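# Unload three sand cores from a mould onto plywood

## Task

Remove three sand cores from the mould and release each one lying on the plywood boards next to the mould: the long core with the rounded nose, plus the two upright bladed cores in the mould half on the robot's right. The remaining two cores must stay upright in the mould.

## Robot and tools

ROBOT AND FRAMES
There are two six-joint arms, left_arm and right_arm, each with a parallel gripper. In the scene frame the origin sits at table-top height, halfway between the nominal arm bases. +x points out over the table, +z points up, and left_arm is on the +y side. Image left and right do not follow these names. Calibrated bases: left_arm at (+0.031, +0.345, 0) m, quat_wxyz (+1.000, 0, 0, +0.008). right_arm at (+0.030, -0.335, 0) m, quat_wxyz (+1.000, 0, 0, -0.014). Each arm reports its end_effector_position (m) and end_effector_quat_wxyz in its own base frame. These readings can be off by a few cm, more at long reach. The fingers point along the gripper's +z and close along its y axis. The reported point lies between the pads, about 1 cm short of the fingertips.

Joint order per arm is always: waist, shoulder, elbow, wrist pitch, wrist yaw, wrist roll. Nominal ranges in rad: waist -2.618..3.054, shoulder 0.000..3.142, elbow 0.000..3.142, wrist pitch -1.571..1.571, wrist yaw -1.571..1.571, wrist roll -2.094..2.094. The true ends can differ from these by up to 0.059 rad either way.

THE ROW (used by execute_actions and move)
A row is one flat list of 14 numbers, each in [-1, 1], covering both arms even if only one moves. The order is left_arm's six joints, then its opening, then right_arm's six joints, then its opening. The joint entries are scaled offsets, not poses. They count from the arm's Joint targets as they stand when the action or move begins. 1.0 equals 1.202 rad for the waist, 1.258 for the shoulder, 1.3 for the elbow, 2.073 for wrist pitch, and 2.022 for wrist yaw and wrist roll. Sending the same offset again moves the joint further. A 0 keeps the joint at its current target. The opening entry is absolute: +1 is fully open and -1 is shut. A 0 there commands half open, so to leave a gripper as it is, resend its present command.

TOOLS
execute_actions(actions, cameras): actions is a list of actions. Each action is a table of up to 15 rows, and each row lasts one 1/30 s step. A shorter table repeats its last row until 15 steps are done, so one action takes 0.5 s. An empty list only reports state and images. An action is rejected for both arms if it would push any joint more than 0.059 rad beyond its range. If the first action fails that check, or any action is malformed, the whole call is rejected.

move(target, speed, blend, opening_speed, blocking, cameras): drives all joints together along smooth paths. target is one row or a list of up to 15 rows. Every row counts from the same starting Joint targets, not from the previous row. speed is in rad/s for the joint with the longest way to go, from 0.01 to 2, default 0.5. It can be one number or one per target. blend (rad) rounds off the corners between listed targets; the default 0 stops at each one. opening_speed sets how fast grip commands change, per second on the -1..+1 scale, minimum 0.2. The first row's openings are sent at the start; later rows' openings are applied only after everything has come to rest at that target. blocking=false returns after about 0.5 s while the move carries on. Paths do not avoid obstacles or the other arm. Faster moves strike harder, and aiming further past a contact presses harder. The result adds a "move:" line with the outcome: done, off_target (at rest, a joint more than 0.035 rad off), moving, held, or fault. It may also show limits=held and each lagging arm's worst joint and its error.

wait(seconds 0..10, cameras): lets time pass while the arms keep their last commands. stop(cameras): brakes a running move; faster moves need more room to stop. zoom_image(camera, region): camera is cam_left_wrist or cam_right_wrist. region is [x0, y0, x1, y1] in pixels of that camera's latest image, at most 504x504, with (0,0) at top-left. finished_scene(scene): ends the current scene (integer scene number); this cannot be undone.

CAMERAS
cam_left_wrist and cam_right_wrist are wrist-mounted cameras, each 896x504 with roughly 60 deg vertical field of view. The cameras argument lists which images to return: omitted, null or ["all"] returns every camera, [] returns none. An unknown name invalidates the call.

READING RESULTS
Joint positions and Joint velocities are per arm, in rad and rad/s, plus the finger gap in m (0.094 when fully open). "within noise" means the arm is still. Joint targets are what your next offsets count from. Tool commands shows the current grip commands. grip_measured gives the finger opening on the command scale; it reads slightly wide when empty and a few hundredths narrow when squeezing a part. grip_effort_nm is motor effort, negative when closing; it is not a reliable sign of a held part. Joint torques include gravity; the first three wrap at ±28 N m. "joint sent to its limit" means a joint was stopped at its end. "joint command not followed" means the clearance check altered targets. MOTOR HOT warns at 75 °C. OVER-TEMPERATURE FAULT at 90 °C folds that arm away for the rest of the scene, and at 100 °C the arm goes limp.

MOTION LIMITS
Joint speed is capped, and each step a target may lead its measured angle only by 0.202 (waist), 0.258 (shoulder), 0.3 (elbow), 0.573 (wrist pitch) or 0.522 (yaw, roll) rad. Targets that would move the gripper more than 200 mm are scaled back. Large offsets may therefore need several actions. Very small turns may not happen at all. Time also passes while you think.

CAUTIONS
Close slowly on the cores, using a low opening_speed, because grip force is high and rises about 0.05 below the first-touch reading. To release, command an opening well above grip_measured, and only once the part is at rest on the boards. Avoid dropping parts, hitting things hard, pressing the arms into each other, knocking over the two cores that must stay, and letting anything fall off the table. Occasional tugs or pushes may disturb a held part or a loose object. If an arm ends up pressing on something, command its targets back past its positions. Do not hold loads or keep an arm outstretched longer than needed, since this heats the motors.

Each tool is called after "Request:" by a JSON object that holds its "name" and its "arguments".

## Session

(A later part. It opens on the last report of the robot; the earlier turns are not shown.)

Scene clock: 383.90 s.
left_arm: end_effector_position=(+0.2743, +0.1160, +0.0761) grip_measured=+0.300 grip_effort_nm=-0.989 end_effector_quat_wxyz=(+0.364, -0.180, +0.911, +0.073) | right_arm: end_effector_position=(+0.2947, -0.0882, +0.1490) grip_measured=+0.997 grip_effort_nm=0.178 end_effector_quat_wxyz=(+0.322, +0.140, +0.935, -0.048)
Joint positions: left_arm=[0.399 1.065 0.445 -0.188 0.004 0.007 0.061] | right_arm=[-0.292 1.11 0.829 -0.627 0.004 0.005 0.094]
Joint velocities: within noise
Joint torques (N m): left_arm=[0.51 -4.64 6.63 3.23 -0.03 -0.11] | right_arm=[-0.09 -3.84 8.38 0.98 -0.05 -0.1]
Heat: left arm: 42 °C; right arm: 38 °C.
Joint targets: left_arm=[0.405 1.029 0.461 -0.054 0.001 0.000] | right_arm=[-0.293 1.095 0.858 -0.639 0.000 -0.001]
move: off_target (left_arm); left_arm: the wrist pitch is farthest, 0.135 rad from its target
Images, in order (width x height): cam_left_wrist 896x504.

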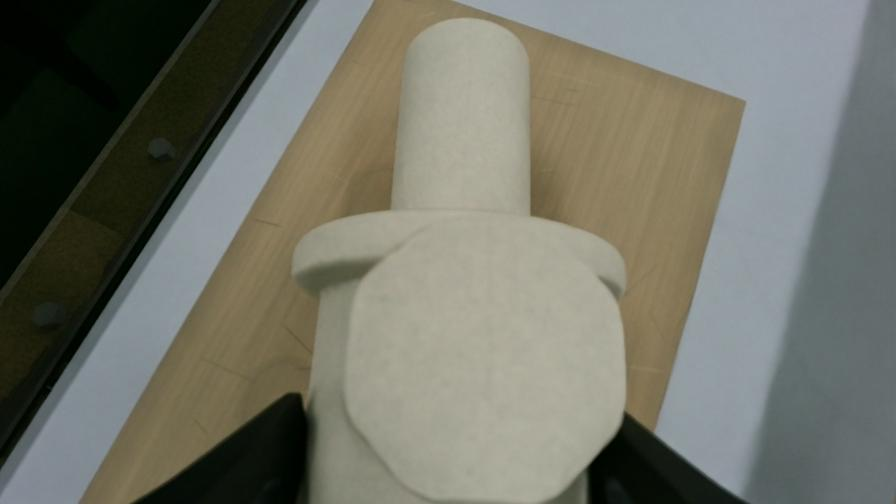

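Request:
{"name": "move", "arguments": {"target": [0,0.003,-0.0171,0.0125,0,0,-0.02,0,0,0,0,0,0,1], "speed": 0.15, "cameras": []}}

Request:
{"name": "move", "arguments": {"target": [0,0.003,-0.0171,0.0125,0,0,-0.02,0,0,0,0,0,0,1], "speed": 0.15, "cameras": ["cam_left_wrist"]}}

Scene clock: 386.83 s.
left_arm: end_effector_position=(+0.2763, +0.1170, +0.0759) grip_measured=+0.290 grip_effort_nm=-0.999 end_effector_quat_wxyz=(+0.374, -0.180, +0.907, +0.075) | right_arm: end_effector_position=(+0.2947, -0.0882, +0.1490) grip_measured=+0.997 grip_effort_nm=0.178 end_effector_quat_wxyz=(+0.322, +0.140, +0.935, -0.048)
Joint positions: left_arm=[0.399 1.065 0.428 -0.15 0.003 0.006 0.061] | right_arm=[-0.292 1.11 0.829 -0.627 0.004 0.005 0.094]
Joint velocities: within noise
Joint torques (N m): left_arm=[0.46 -4.31 6.16 3.13 -0.02 -0.1] | right_arm=[-0.06 -3.84 8.38 0.98 -0.05 -0.1]
Heat: left arm: 42 °C; right arm: 38 °C.
Joint targets: left_arm=[0.405 1.033 0.439 -0.028 0.000 0.000] | right_arm=[-0.293 1.095 0.858 -0.639 0.000 -0.001]
move: off_target (left_arm); left_arm: the wrist pitch is farthest, 0.122 rad from its target
No camera images: "cameras" was empty.

Scene clock: 387.57 s.
left_arm: end_effector_position=(+0.2784, +0.1188, +0.0766) grip_measured=+0.230 grip_effort_nm=-0.989 end_effector_quat_wxyz=(+0.385, -0.179, +0.902, +0.080) | right_arm: end_effector_position=(+0.2947, -0.0882, +0.1490) grip_measured=+0.997 grip_effort_nm=0.178 end_effector_quat_wxyz=(+0.322, +0.140, +0.935, -0.048)
Joint positions: left_arm=[0.399 1.065 0.412 -0.111 -0.002 0.007 0.058] | right_arm=[-0.292 1.11 0.829 -0.627 0.004 0.005 0.094]
Joint velocities: within noise
Joint torques (N m): left_arm=[0.44 -4.07 5.64 3.01 0.06 -0.15] | right_arm=[-0.08 -3.82 8.36 0.97 -0.05 -0.1]
Heat: left arm: 43 °C; right arm: 38 °C.
Joint targets: left_arm=[0.405 1.037 0.417 -0.002 0.000 0.000] | right_arm=[-0.293 1.095 0.858 -0.639 0.000 -0.001]
move: off_target (left_arm); left_arm: the wrist pitch is farthest, 0.108 rad from its target
Images, in order (width x height): cam_left_wrist 896x504.

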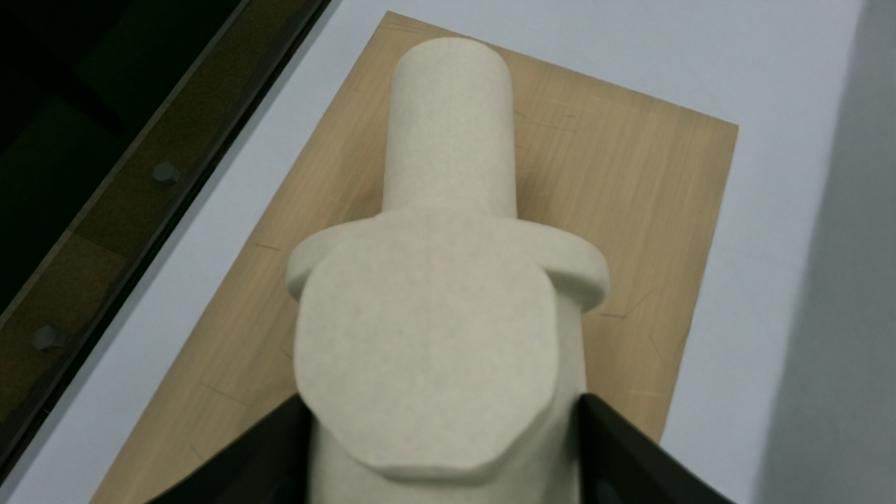

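Request:
{"name": "move", "arguments": {"target": [0,0,0,0,0,0,0.5,0,0,0,0,0,0,1], "opening_speed": 0.3, "cameras": ["cam_left_wrist"]}}

Scene clock: 392.43 s.
left_arm: end_effector_position=(+0.2926, +0.1249, +0.0970) grip_measured=+0.498 grip_effort_nm=0.134 end_effector_quat_wxyz=(+0.431, -0.175, +0.880, +0.090) | right_arm: end_effector_position=(+0.2947, -0.0882, +0.1490) grip_measured=+0.997 grip_effort_nm=0.178 end_effector_quat_wxyz=(+0.322, +0.140, +0.935, -0.048)
Joint positions: left_arm=[0.399 1.054 0.41 -0.014 -0.003 0.007 0.07] | right_arm=[-0.292 1.11 0.829 -0.627 0.004 0.005 0.094]
Joint velocities: within noise
Joint torques (N m): left_arm=[0.55 -3.29 5.85 2.08 0.06 -0.15] | right_arm=[-0.06 -3.82 8.36 0.98 -0.03 -0.11]
Heat: left arm: 44 °C; right arm: 37 °C.
Joint targets: left_arm=[0.405 1.037 0.417 -0.002 0.000 0.000] | right_arm=[-0.293 1.095 0.858 -0.639 0.000 -0.001]
move: done
Images, in order (width x height): cam_left_wrist 896x504.

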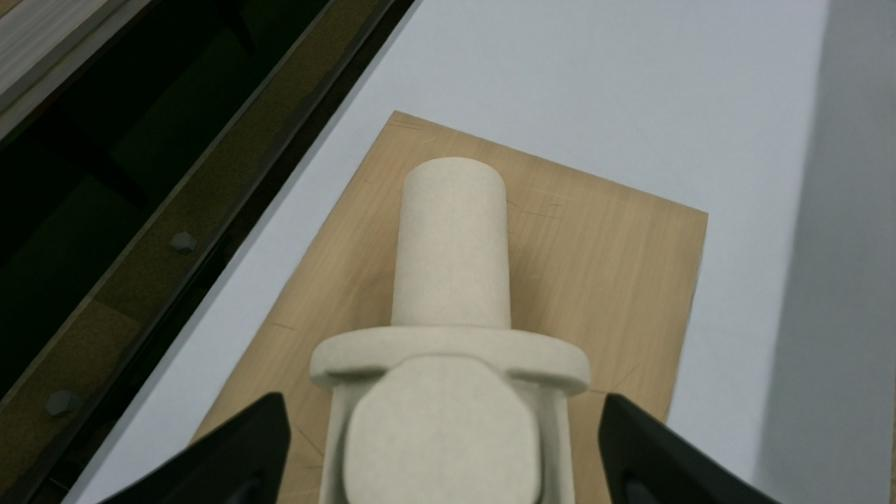

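Request:
{"name": "move", "arguments": {"target": [[0,0,0,0,0,0,1,0,0,0,0,0,0,1],[0,-0.0692,0.2946,-0.2643,0,0,1,0,0,0,0,0,0,1]], "speed": 0.4, "opening_speed": 1}}

Scene clock: 399.50 s.
left_arm: end_effector_position=(+0.2820, +0.1205, +0.1826) grip_measured=+0.998 grip_effort_nm=0.139 end_effector_quat_wxyz=(+0.399, -0.178, +0.895, +0.083) | right_arm: end_effector_position=(+0.2946, -0.0882, +0.1490) grip_measured=+0.997 grip_effort_nm=0.178 end_effector_quat_wxyz=(+0.322, +0.140, +0.935, -0.048)
Joint positions: left_arm=[0.399 0.965 0.776 -0.542 -0.003 0.007 0.094] | right_arm=[-0.292 1.11 0.829 -0.627 0.004 0.005 0.094]
Joint velocities: within noise
Joint torques (N m): left_arm=[0.4 -2.74 7.58 1.79 0.05 -0.15] | right_arm=[-0.08 -3.85 8.39 0.98 -0.05 -0.11]
Heat: left arm: 42 °C; right arm: 37 °C.
Joint targets: left_arm=[0.405 0.950 0.800 -0.550 0.000 0.000] | right_arm=[-0.293 1.095 0.858 -0.639 0.000 -0.001]
move: done

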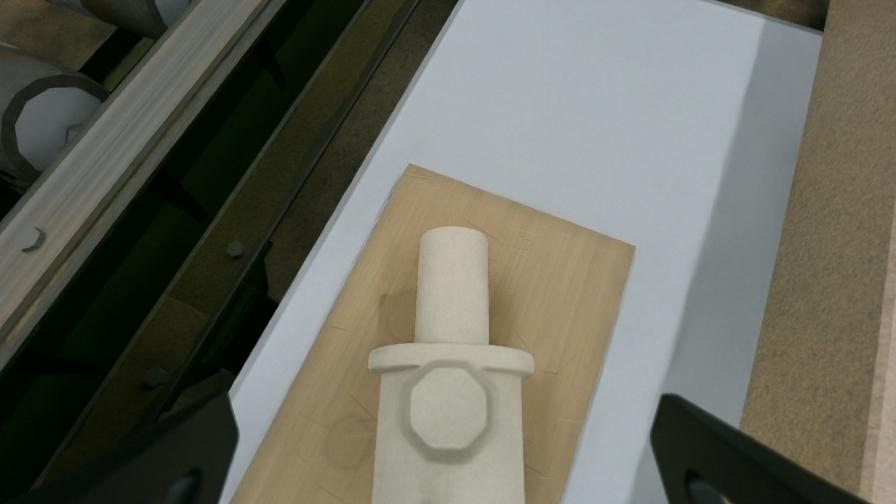

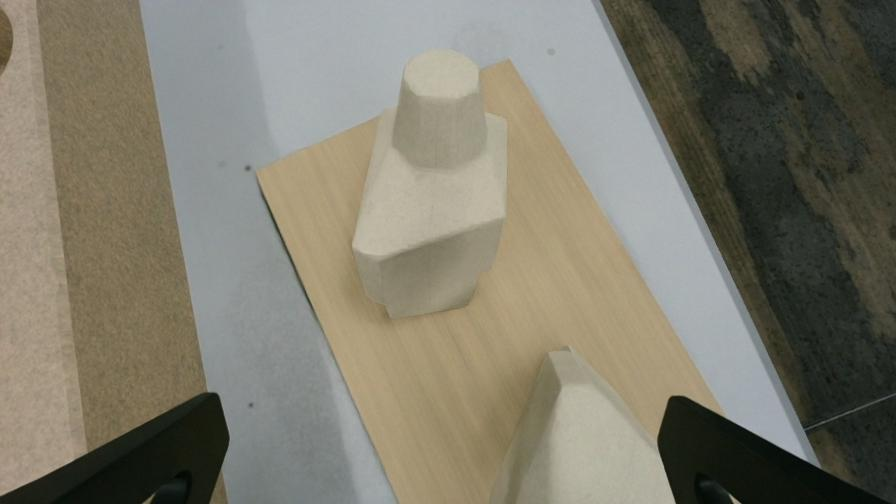

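Request:
{"name": "finished_scene", "arguments": {"scene": 1}}

The scene is finished: the task was done.


## Next scene

The same job, from a new start.

Request:
{"name": "execute_actions", "arguments": {"actions": []}}

Scene clock: 0.00 s.
left_arm: end_effector_position=(+0.3919, -0.2703, +0.3417) grip_measured=+1.000 grip_effort_nm=n/a end_effector_quat_wxyz=(+0.564, +0.433, +0.543, -0.447) | right_arm: end_effector_position=(+0.3255, +0.0985, +0.1807) grip_measured=+1.000 grip_effort_nm=n/a end_effector_quat_wxyz=(+0.100, -0.217, +0.970, -0.037)
Joint positions: left_arm=[-0.271 1.676 1.232 0.519 1.072 -0.062 0.094] | right_arm=[0.342 1.662 1.591 -1.308 0.097 -0.107 0.094]
Joint velocities: within noise
Joint torques (N m): no reading
Heat: left arm: 31 °C; right arm: 32 °C.
Joint targets: left_arm=[-0.271 1.667 1.240 0.516 1.072 -0.062] | right_arm=[0.342 1.652 1.601 -1.306 0.099 -0.106]
Tool commands: left_gripper/opening=+1.0 right_gripper/opening=+1.0

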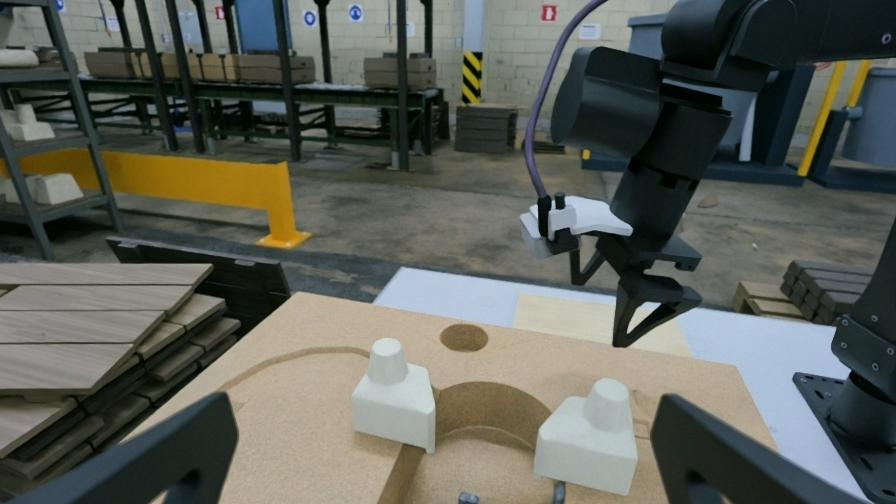

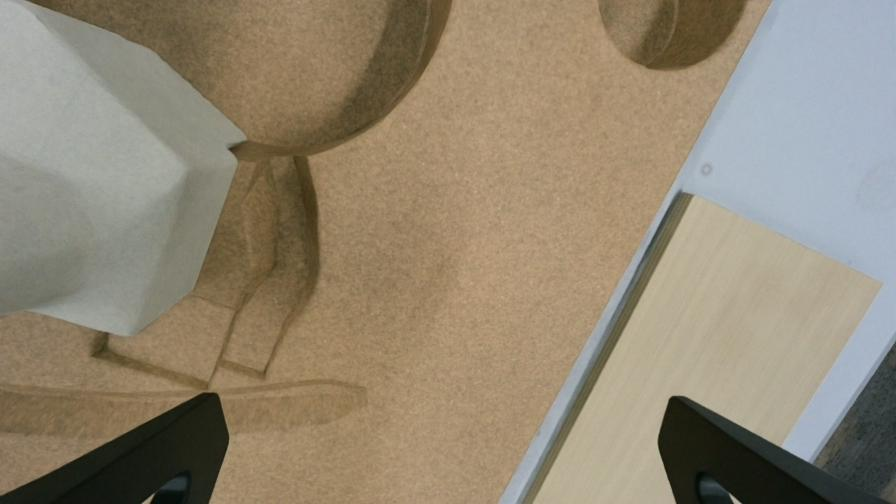

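Request:
{"name": "move", "arguments": {"target": [[0.0066,0.244,0.4275,-0.462,-0.082,0.317,1,0,0.04,0.269,-0.072,0.057,0.349,1],[0.0133,0.488,0.855,-0.925,-0.164,0.635,1,0.241,0.1025,0.222,-0.034,0.057,0.349,1]], "speed": 1.2, "blend": 0.1}}

Scene clock: 8.90 s.
left_arm: end_effector_position=(+0.4307, -0.2384, +0.2047) grip_measured=+1.000 grip_effort_nm=0.032 end_effector_quat_wxyz=(+0.269, +0.657, +0.654, -0.261) | right_arm: end_effector_position=(+0.3292, +0.1961, +0.2334) grip_measured=+1.000 grip_effort_nm=0.027 end_effector_quat_wxyz=(+0.180, -0.002, +0.984, +0.004)
Joint positions: left_arm=[-0.263 2.255 2.327 -1.388 0.733 1.215 0.094] | right_arm=[0.628 1.774 1.898 -1.393 0.202 0.593 0.094]
Joint velocities: within noise
Joint torques (N m): left_arm=[0.58 -9.05 6.6 0.73 0.53 0.04] | right_arm=[0.35 -6.52 4.51 0.74 0.2 0.03]
Heat: left arm: 33 °C; right arm: 33 °C.
Joint targets: left_arm=[-0.255 2.281 2.351 -1.402 0.740 1.222] | right_arm=[0.632 1.781 1.889 -1.376 0.214 0.600]
move: done

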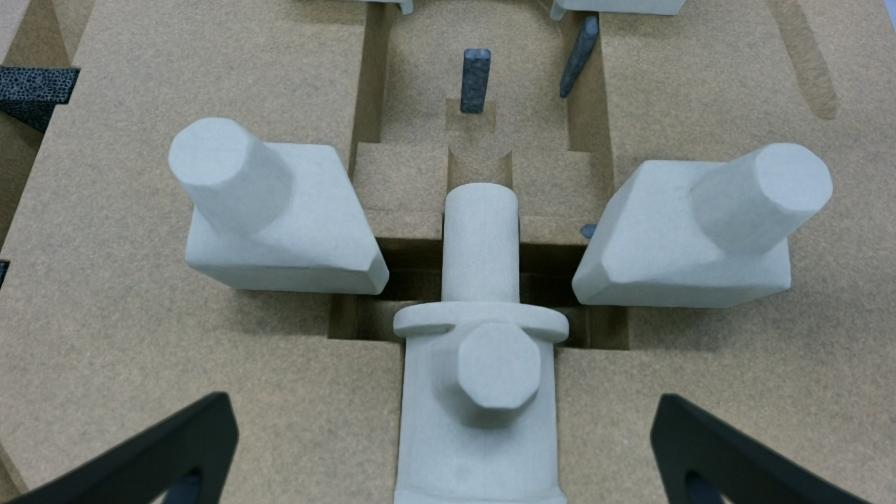

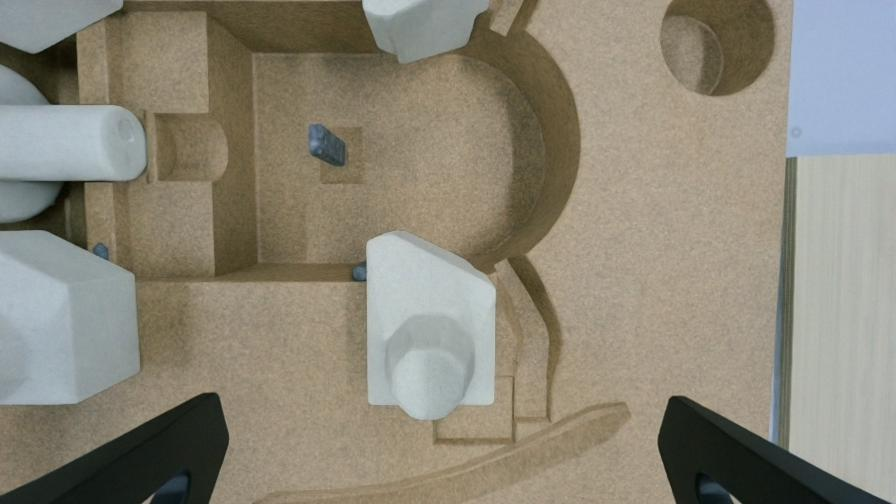

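Request:
{"name": "move", "arguments": {"target": [[-0.0058,-0.0628,-0.1,0.0246,-0.001,-0.0064,1,0.0266,0.0127,0.0185,-0.005,0.006,0.0153,1],[-0.0058,-0.0922,-0.3015,0.1336,-0.001,-0.0064,1,0.0266,-0.0262,-0.1554,0.081,0.006,0.0153,1]], "speed": 0.6, "blend": 0.03}}

Scene clock: 24.13 s.
left_arm: end_effector_position=(+0.4228, -0.2355, +0.1294) grip_measured=+1.000 grip_effort_nm=0.027 end_effector_quat_wxyz=(+0.243, +0.652, +0.664, -0.273) | right_arm: end_effector_position=(+0.3281, +0.2083, +0.1791) grip_measured=+1.000 grip_effort_nm=0.022 end_effector_quat_wxyz=(+0.166, -0.004, +0.986, -0.007)
Joint positions: left_arm=[-0.263 2.212 1.967 -1.131 0.728 1.215 0.094] | right_arm=[0.66 1.781 1.695 -1.225 0.212 0.624 0.094]
Joint velocities: within noise
Joint torques (N m): left_arm=[0.16 -14.37 4.26 0.83 0.59 -0.11] | right_arm=[0.36 -10.1 4.85 0.65 0.22 0.04]
Heat: left arm: 35 °C; right arm: 34 °C.
Joint targets: left_arm=[-0.262 2.165 1.959 -1.125 0.738 1.209] | right_arm=[0.664 1.748 1.687 -1.208 0.226 0.631]
move: off_target (left_arm); left_arm: the shoulder is farthest, 0.047 rad from its target

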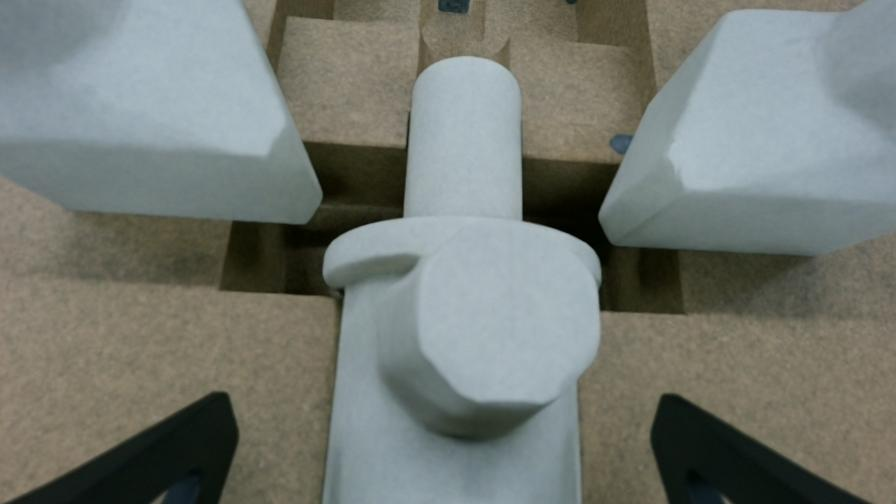

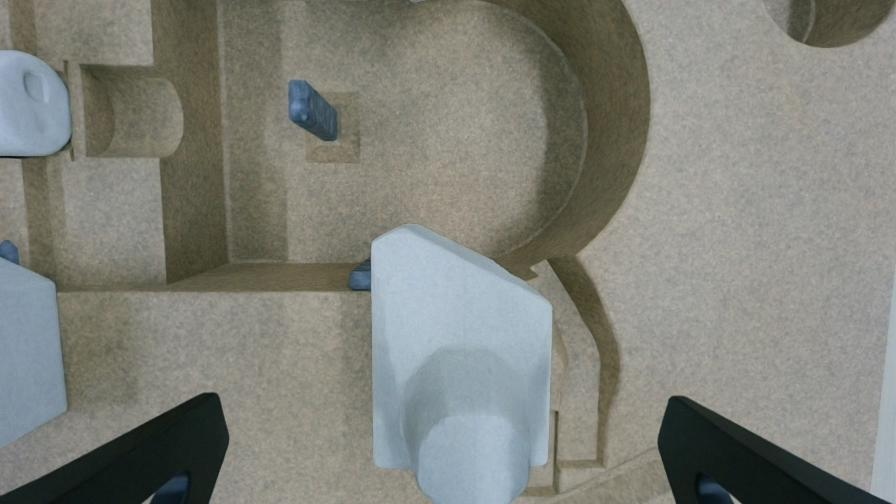

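Request:
{"name": "move", "arguments": {"target": [0,-0.0032,-0.1023,0.0627,0,0,1,-0.01,-0.0135,-0.1854,0.1076,0,-0.005,1], "speed": 0.5}}

Scene clock: 32.07 s.
left_arm: end_effector_position=(+0.4215, -0.2367, +0.1098) grip_measured=+1.000 grip_effort_nm=0.027 end_effector_quat_wxyz=(+0.257, +0.654, +0.657, -0.271) | right_arm: end_effector_position=(+0.3263, +0.2067, +0.1238) grip_measured=+1.000 grip_effort_nm=0.022 end_effector_quat_wxyz=(+0.166, -0.004, +0.986, -0.008)
Joint positions: left_arm=[-0.263 2.189 1.841 -0.999 0.739 1.216 0.094] | right_arm=[0.66 1.764 1.454 -1.002 0.213 0.624 0.094]
Joint velocities: within noise
Joint torques (N m): left_arm=[0.14 -12.67 3.71 0.89 0.44 -0.13] | right_arm=[-0.69 -10 4.96 0.69 0.22 -0.08]
Heat: left arm: 42 °C; right arm: 38 °C.
Joint targets: left_arm=[-0.262 2.161 1.826 -0.995 0.738 1.209] | right_arm=[0.652 1.731 1.446 -0.985 0.226 0.621]
move: done

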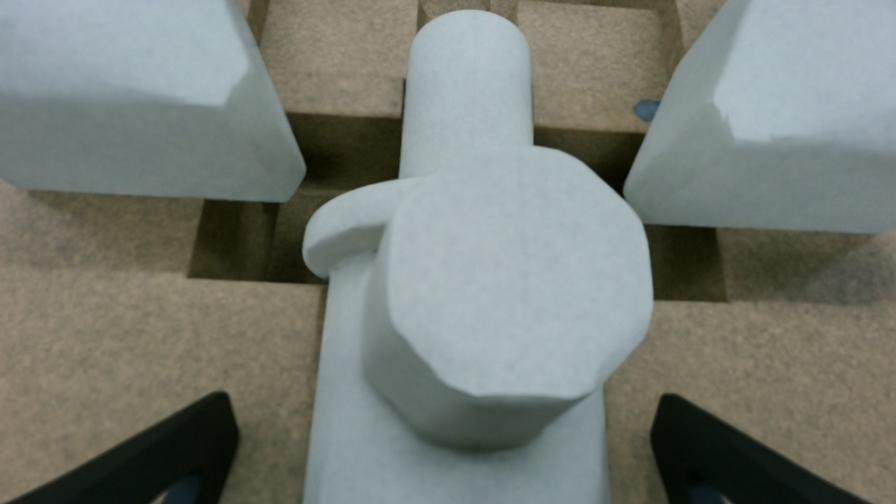

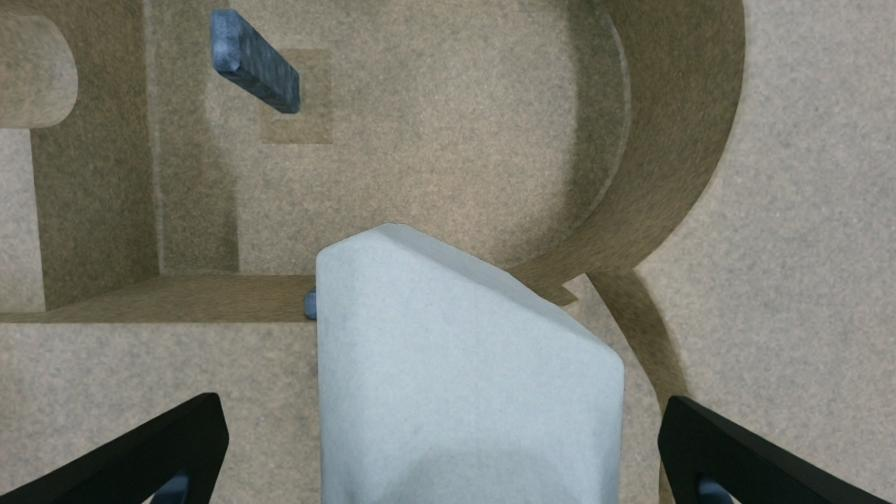

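Request:
{"name": "move", "arguments": {"target": [[0,0,0,0,0,0,1,0,0,0,0,0,0,1],[0,0,0,0,0,0,-0.02,0,0,0,0,0,0,-0.05],[0.0,0.008,0.1408,-0.084,0,0,-0.02,0,0.0143,0.1854,-0.1076,0,0,-0.05],[0,0.0548,0.343,-0.1823,0,0,-0.02,0,0.085,0.469,-0.242,0,0,-0.05],[0.1198,0.0008,0.2585,-0.2277,0.0124,0.0994,-0.02,-0.25,0.02,0.38,-0.23,-0.02,-0.07,-0.05],[0.3428,-0.3665,-0.097,-0.0265,-0.1924,-0.2765,-0.02,-0.65,-0.16,0.1,-0.15,-0.07,-0.2,-0.05],[0.5549,-0.8466,-0.7023,0.1823,-0.365,-0.598,-0.02,-0.948,-0.318,-0.169,-0.063,-0.112,-0.307,-0.05]], "speed": [0.5,0.5,0.5,0.7,0.8,0.9,0.9], "blend": [0,0,0.03,0.05,0.1,0.1,0], "opening_speed": 0.9}}

Scene clock: 48.37 s.
left_arm: end_effector_position=(+0.2803, +0.1180, +0.1531) grip_measured=+0.364 grip_effort_nm=-1.004 end_effector_quat_wxyz=(+0.293, -0.185, +0.936, +0.057) | right_arm: end_effector_position=(+0.2510, -0.1316, +0.1613) grip_measured=+0.159 grip_effort_nm=-1.009 end_effector_quat_wxyz=(+0.128, +0.240, +0.962, -0.034)
Joint positions: left_arm=[0.399 1.143 0.897 -0.719 0.007 0.008 0.064] | right_arm=[-0.482 1.369 1.223 -1.159 0.006 0.007 0.054]
Joint velocities: within noise
Joint torques (N m): left_arm=[0.5 -6.38 6.79 2.66 -0.07 -0.15] | right_arm=[-0.44 -7.23 5.72 0.95 -0.08 -0.1]
Heat: left arm: 46 °C; right arm: 41 °C.
Joint targets: left_arm=[0.405 1.095 0.914 -0.617 0.000 0.000] | right_arm=[-0.488 1.331 1.226 -1.116 0.000 0.000]
move: off_target (left_arm, right_arm); left_arm: the wrist pitch is farthest, 0.102 rad from its target; right_arm: the wrist pitch is farthest, 0.043 rad from its target

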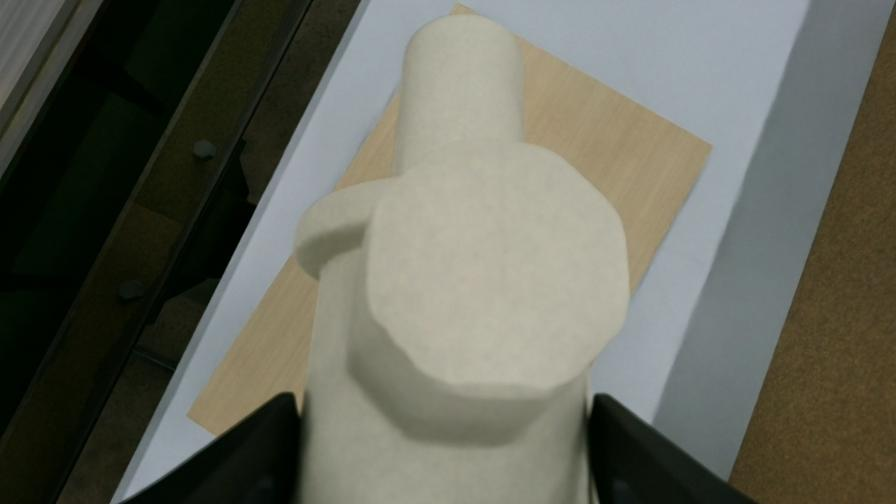

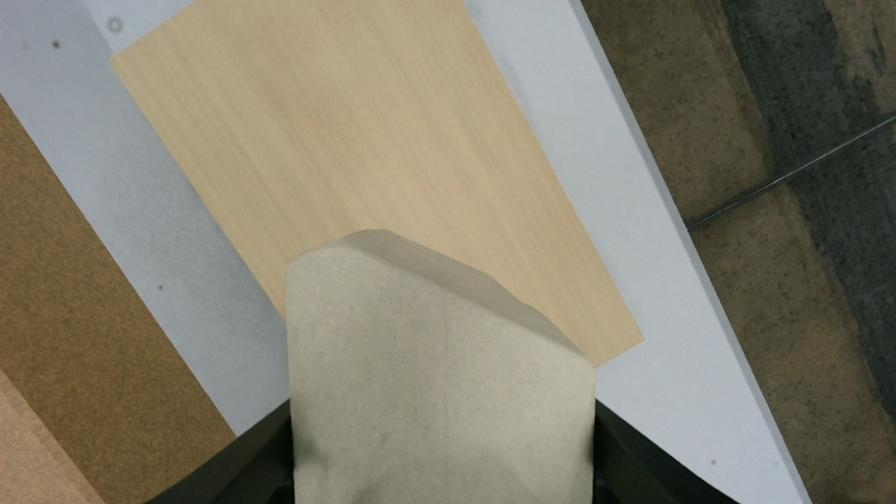

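Request:
{"name": "move", "arguments": {"target": [[0,-0.0525,-0.3485,0.2716,0,0,-0.02,0,0.0358,-0.2423,0.1886,0,0,-0.05],[0,-0.0493,-0.3654,0.2841,0,0,-0.02,0,0.0517,-0.2792,0.2214,0,0,-0.05]], "speed": [0.5,0.12], "blend": 0.01}}

Scene clock: 64.30 s.
left_arm: end_effector_position=(+0.2793, +0.1178, +0.0789) grip_measured=+0.364 grip_effort_nm=-0.999 end_effector_quat_wxyz=(+0.382, -0.180, +0.904, +0.075) | right_arm: end_effector_position=(+0.2689, -0.1408, +0.0809) grip_measured=+0.159 grip_effort_nm=-1.004 end_effector_quat_wxyz=(+0.178, +0.238, +0.954, -0.046)
Joint positions: left_arm=[0.399 1.067 0.43 -0.135 0.006 0.004 0.064] | right_arm=[-0.482 1.382 0.88 -0.7 0.005 0.006 0.054]
Joint velocities: within noise
Joint torques (N m): left_arm=[0.51 -4.55 6.02 2.97 -0.03 -0.11] | right_arm=[-0.46 -3.17 4.37 1.1 -0.06 -0.11]
Heat: left arm: 39 °C; right arm: 36 °C.
Joint targets: left_arm=[0.405 1.034 0.439 -0.028 0.000 0.000] | right_arm=[-0.488 1.396 0.863 -0.657 0.000 0.000]
move: off_target (left_arm, right_arm); left_arm: the wrist pitch is farthest, 0.107 rad from its target; right_arm: the wrist pitch is farthest, 0.043 rad from its target

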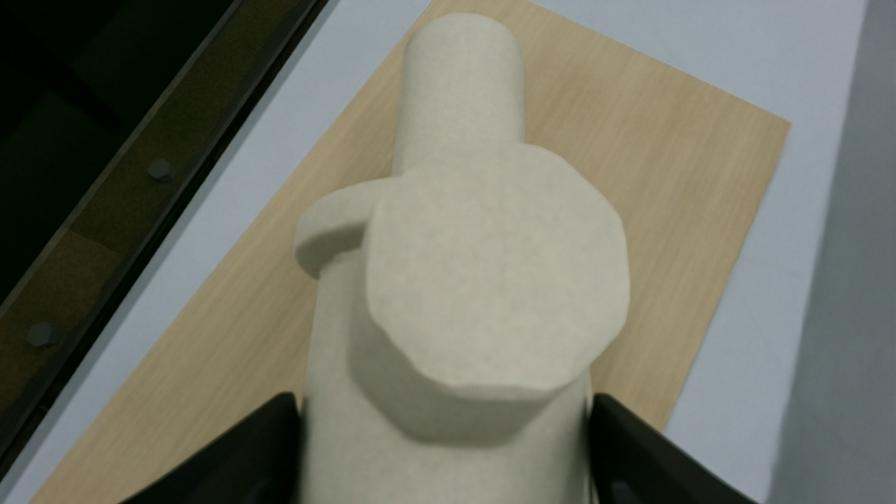

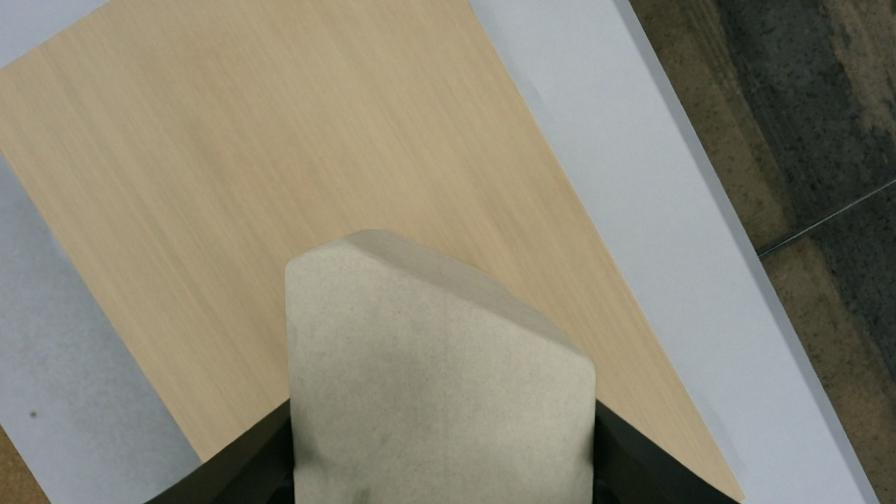

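Request:
{"name": "move", "arguments": {"target": [[0,0,-0.0108,0.0077,0,0,-0.02,0,0.0032,-0.0077,0.0058,0,0,-0.05],[0,0,-0.0108,0.0077,0,0,0.75,0,0.0032,-0.0077,0.0058,0,0,0.6],[0,-0.0268,0.111,-0.1007,0,0,0.75,0,-0.0874,0.0969,-0.1066,0,0,0.6],[0,-0.0668,0.2777,-0.2518,0,0,0.75,0,-0.1447,0.2346,-0.2277,0,0,0.6],[0,-0.0668,0.2777,-0.2518,0,0,0.75,0.24,0.0429,0.682,-0.286,0,0,0.6]], "speed": [0.1,0.1,0.4,0.7,1.1], "blend": [0,0,0.03,0.1,0], "opening_speed": 0.5}}

Scene clock: 76.40 s.
left_arm: end_effector_position=(+0.2824, +0.1195, +0.1836) grip_measured=+0.748 grip_effort_nm=0.120 end_effector_quat_wxyz=(+0.401, -0.179, +0.895, +0.080) | right_arm: end_effector_position=(+0.3412, -0.0700, +0.3025) grip_measured=+0.597 grip_effort_nm=0.178 end_effector_quat_wxyz=(+0.300, +0.100, +0.948, -0.031)
Joint positions: left_arm=[0.4 0.963 0.777 -0.542 0.005 0.003 0.082] | right_arm=[-0.204 1.444 1.723 -1.237 0.002 0.005 0.075]
Joint velocities: within noise
Joint torques (N m): left_arm=[0.53 -2.63 7.61 1.79 -0.02 -0.11] | right_arm=[0.44 -3.9 7.35 0.9 -0.03 -0.11]
Heat: left arm: 38 °C; right arm: 34 °C.
Joint targets: left_arm=[0.405 0.949 0.799 -0.550 0.000 0.000] | right_arm=[-0.199 1.450 1.750 -1.250 0.000 0.000]
move: done; target 2's new numbers were sent with left_arm's wrist pitch 0.100 rad from that target

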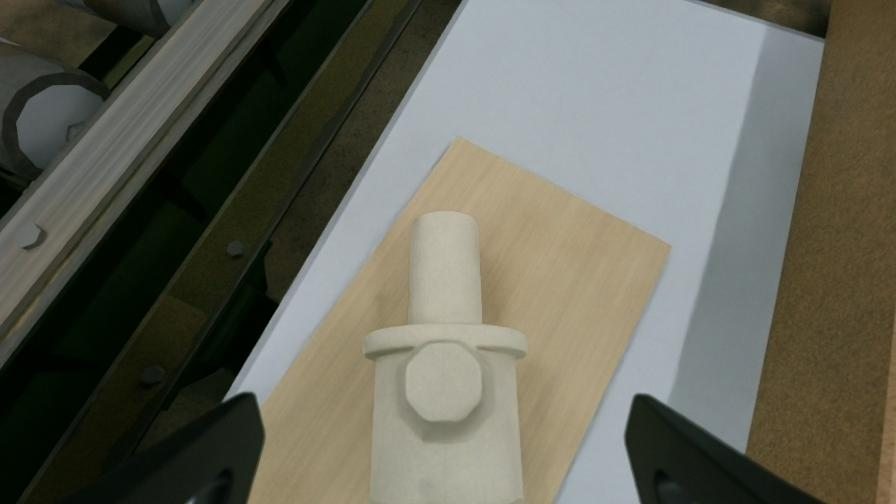

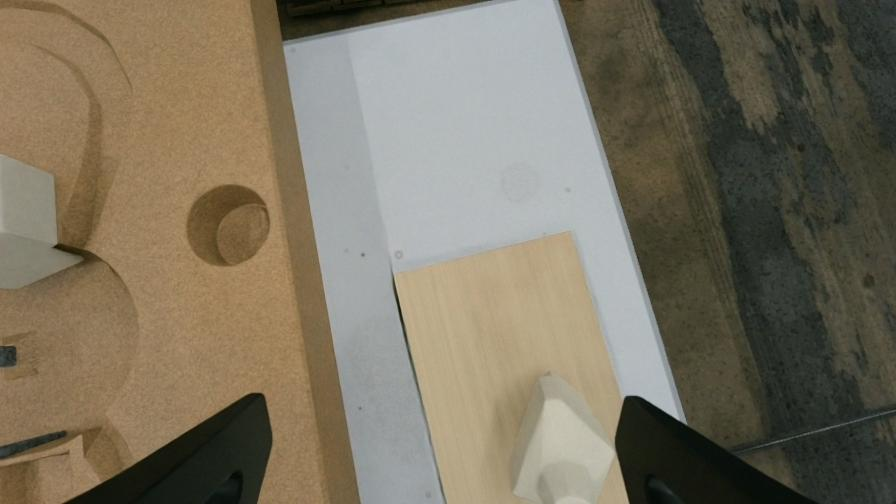

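Request:
{"name": "move", "arguments": {"target": [0,0,0,0,0,0,0.75,0.583,0.505,0.3515,0.081,0.1494,0.2013,1], "speed": 1.1, "cameras": ["cam_right_wrist"]}}

Scene clock: 80.67 s.
left_arm: end_effector_position=(+0.2823, +0.1194, +0.1835) grip_measured=+0.748 grip_effort_nm=0.115 end_effector_quat_wxyz=(+0.401, -0.179, +0.895, +0.080) | right_arm: end_effector_position=(+0.4772, +0.2068, +0.2265) grip_measured=+0.997 grip_effort_nm=0.183 end_effector_quat_wxyz=(+0.308, -0.010, +0.951, -0.004)
Joint positions: left_arm=[0.4 0.963 0.777 -0.542 0.005 0.003 0.082] | right_arm=[0.505 2.087 2.178 -1.097 0.288 0.4 0.094]
Joint velocities: within noise
Joint torques (N m): left_arm=[0.49 -2.56 7.5 1.78 -0.05 -0.11] | right_arm=[-0.31 -10 7.88 1.09 0.3 0.05]
Heat: left arm: 38 °C; right arm: 34 °C.
Joint targets: left_arm=[0.405 0.949 0.799 -0.550 0.000 0.000] | right_arm=[0.502 2.085 2.207 -1.082 0.302 0.407]
move: done
Images, in order (width x height): cam_right_wrist 896x504.

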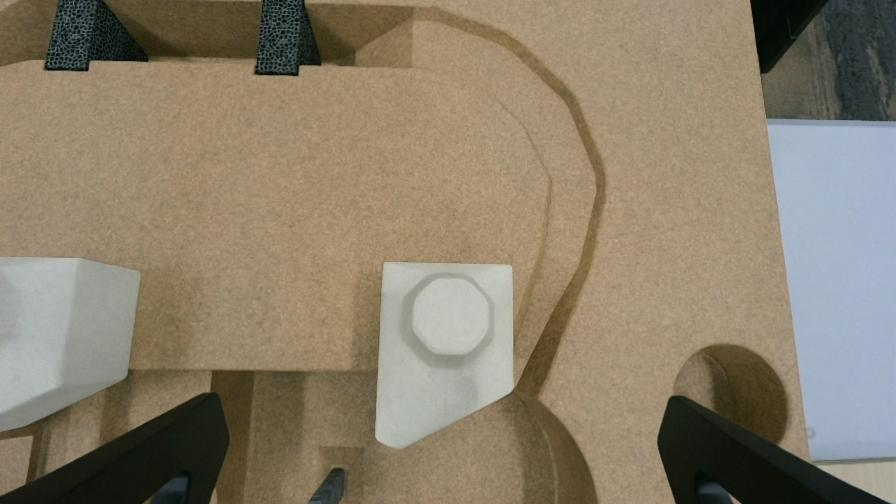

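Request:
{"name": "move", "arguments": {"target": [[0,0,0,0,0,0,0.75,-0.0108,-0.0334,-0.2415,0.1327,-0.0045,-0.006,1],[0,0,0,0,0,0,0.75,-0.0108,-0.0405,-0.3931,0.2229,-0.0045,-0.006,1]], "speed": [0.6,0.5], "blend": 0.04, "cameras": ["cam_right_wrist"]}}

Scene clock: 94.77 s.
left_arm: end_effector_position=(+0.2823, +0.1194, +0.1835) grip_measured=+0.748 grip_effort_nm=0.115 end_effector_quat_wxyz=(+0.401, -0.179, +0.895, +0.080) | right_arm: end_effector_position=(+0.4862, +0.2064, +0.1124) grip_measured=+0.997 grip_effort_nm=0.178 end_effector_quat_wxyz=(+0.307, -0.006, +0.952, -0.006)
Joint positions: left_arm=[0.4 0.963 0.777 -0.542 0.005 0.003 0.082] | right_arm=[0.496 2.075 1.703 -0.638 0.289 0.4 0.094]
Joint velocities: within noise
Joint torques (N m): left_arm=[0.46 -2.63 7.62 1.8 -0.04 -0.11] | right_arm=[-0.62 -13.42 5.33 1.08 0.15 -0.1]
Heat: left arm: 36 °C; right arm: 37 °C.
Joint targets: left_arm=[0.405 0.949 0.799 -0.550 0.000 0.000] | right_arm=[0.488 2.034 1.696 -0.620 0.292 0.394]
move: off_target (right_arm); right_arm: the shoulder is farthest, 0.041 rad from its target
Images, in order (width x height): cam_right_wrist 896x504.

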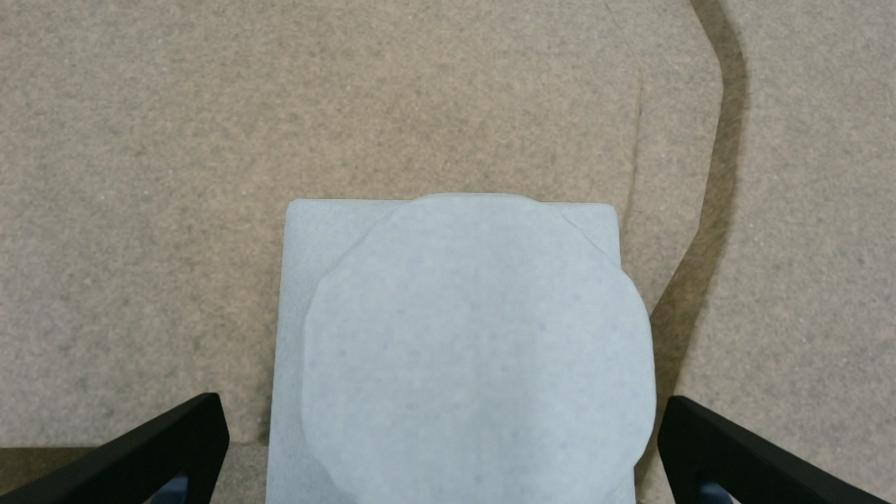

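Request:
{"name": "move", "arguments": {"target": [[0,0,0,0,0,0,0.75,0,0,0,0,0,0,1],[0,0,0,0,0,0,0.75,0,0,0,0,0,0,-0.05],[0,0,0,0,0,0,0.75,0,0.0072,0.1515,-0.0907,0,0,-0.05],[0,0,0,0,0,0,0.75,0,0.0644,0.399,-0.211,0,0,-0.05],[0,0,0,0,0,0,0.75,-0.3,-0.15,0.1,-0.13,-0.06,-0.08,-0.05],[0,0,0,0,0,0,0.75,-0.6664,-0.4944,-0.4492,0.0092,-0.1444,-0.1949,-0.05],[0,0,0,0,0,0,0.75,-0.6664,-0.4658,-0.6646,0.1819,-0.1444,-0.1949,-0.05],[0,0,0,0,0,0,0.75,-0.6664,-0.4404,-0.7085,0.2142,-0.1444,-0.1949,-0.05]], "speed": [0.5,0.5,0.5,0.7,0.9,0.9,0.5,0.12], "blend": [0,0,0.03,0.05,0.1,0.05,0.01,0], "opening_speed": 0.9, "cameras": ["cam_right_wrist"]}}

Scene clock: 109.40 s.
left_arm: end_effector_position=(+0.2823, +0.1194, +0.1835) grip_measured=+0.748 grip_effort_nm=0.125 end_effector_quat_wxyz=(+0.401, -0.179, +0.895, +0.080) | right_arm: end_effector_position=(+0.3599, -0.1136, +0.0785) grip_measured=+0.154 grip_effort_nm=-1.004 end_effector_quat_wxyz=(+0.329, +0.146, +0.932, -0.048)
Joint positions: left_arm=[0.4 0.963 0.777 -0.542 0.005 0.003 0.082] | right_arm=[-0.312 1.474 0.786 -0.205 -0.008 0.002 0.054]
Joint velocities: within noise
Joint torques (N m): left_arm=[0.51 -2.7 7.66 1.78 -0.05 -0.13] | right_arm=[-0.02 -4.55 4.77 1.39 0.05 -0.06]
Heat: left arm: 37 °C; right arm: 39 °C.
Joint targets: left_arm=[0.405 0.949 0.799 -0.550 0.000 0.000] | right_arm=[-0.312 1.480 0.775 -0.176 0.001 0.000]
move: done; target 2's new numbers were sent with right_arm's shoulder 0.041 rad from that target
Images, in order (width x height): cam_right_wrist 896x504.

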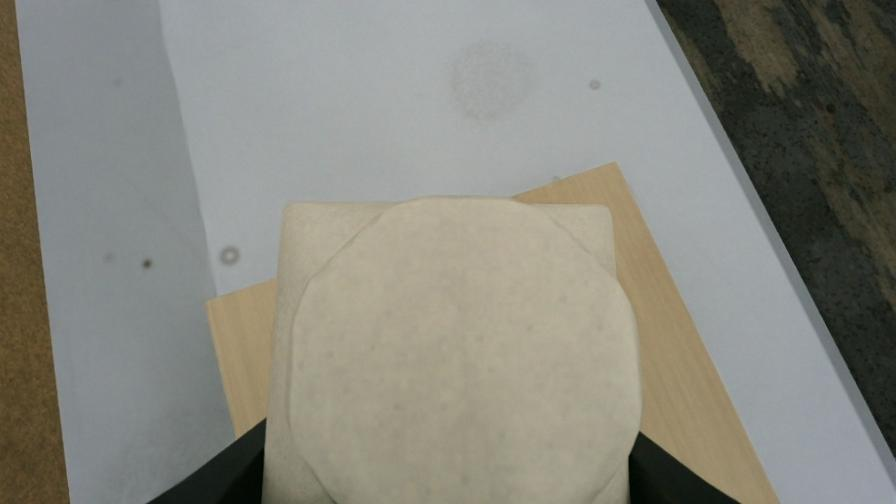

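Request:
{"name": "move", "arguments": {"target": [0,0,0,0,0,0,0.75,0,0.0087,-0.0197,0.0174,0,0,-0.05], "speed": 0.1, "cameras": []}}

Scene clock: 114.90 s.
left_arm: end_effector_position=(+0.2823, +0.1194, +0.1835) grip_measured=+0.748 grip_effort_nm=0.120 end_effector_quat_wxyz=(+0.401, -0.179, +0.895, +0.080) | right_arm: end_effector_position=(+0.3642, -0.1143, +0.0756) grip_measured=+0.154 grip_effort_nm=-1.004 end_effector_quat_wxyz=(+0.341, +0.142, +0.928, -0.049)
Joint positions: left_arm=[0.4 0.963 0.777 -0.542 0.005 0.003 0.082] | right_arm=[-0.312 1.484 0.764 -0.146 -0.011 -0.004 0.054]
Joint velocities: within noise
Joint torques (N m): left_arm=[0.39 -2.62 7.69 1.79 -0.05 -0.11] | right_arm=[-0.03 -4.55 4.48 1.19 0.09 0.02]
Heat: left arm: 37 °C; right arm: 38 °C.
Joint targets: left_arm=[0.405 0.949 0.799 -0.550 0.000 0.000] | right_arm=[-0.312 1.491 0.749 -0.140 0.000 0.000]
move: done
No camera images: "cameras" was empty.

Request:
{"name": "move", "arguments": {"target": [[0,0,0,0,0,0,0.75,0,0.0055,-0.013,0.0115,0,0,-0.05],[0,0,0,0,0,0,0.75,0,0.0055,-0.013,0.0115,0,0,0.6],[0,0,0,0,0,0,0.75,0,-0.1486,-0.004,-0.085,0,0,0.6],[0,0,0,0,0,0,0.75,0,-0.2997,0.0492,-0.2103,0,0,0.6]], "speed": [0.1,0.1,0.4,0.7], "blend": [0,0,0.03,0], "opening_speed": 0.5}}

Scene clock: 123.43 s.
left_arm: end_effector_position=(+0.2823, +0.1194, +0.1835) grip_measured=+0.748 grip_effort_nm=0.129 end_effector_quat_wxyz=(+0.401, -0.179, +0.895, +0.080) | right_arm: end_effector_position=(+0.2969, -0.0934, +0.1370) grip_measured=+0.597 grip_effort_nm=0.173 end_effector_quat_wxyz=(+0.325, +0.143, +0.934, -0.049)
Joint positions: left_arm=[0.4 0.963 0.777 -0.542 0.005 0.003 0.082] | right_arm=[-0.312 1.125 0.786 -0.563 -0.007 -0.006 0.075]
Joint velocities: within noise
Joint torques (N m): left_arm=[0.47 -2.58 7.68 1.79 -0.02 -0.11] | right_arm=[-0.03 -3.56 8.17 0.94 0.06 0.03]
Heat: left arm: 37 °C; right arm: 36 °C.
Joint targets: left_arm=[0.405 0.949 0.799 -0.550 0.000 0.000] | right_arm=[-0.312 1.114 0.813 -0.576 0.001 0.000]
move: done

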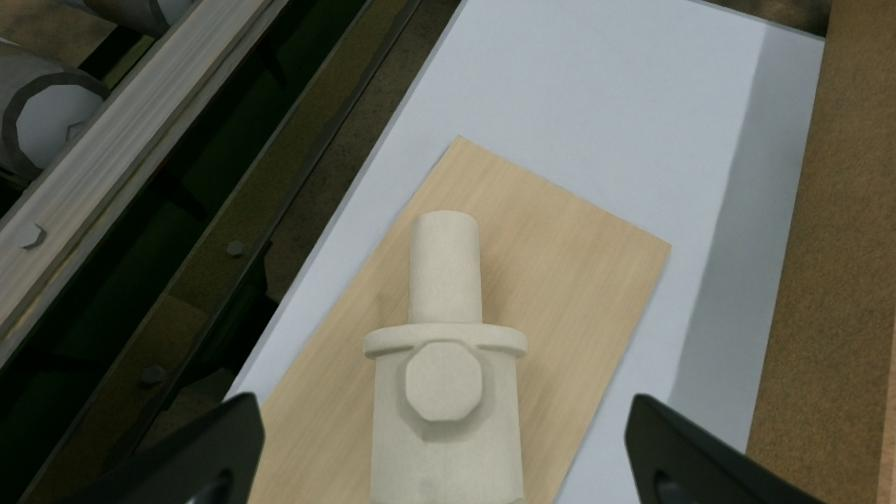

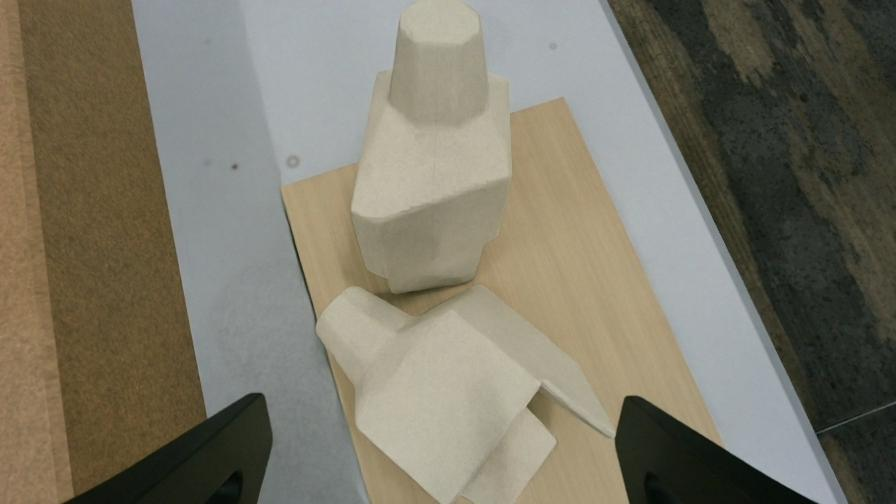

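Request:
{"name": "finished_scene", "arguments": {"scene": 2}}

The scene is finished: the task was done.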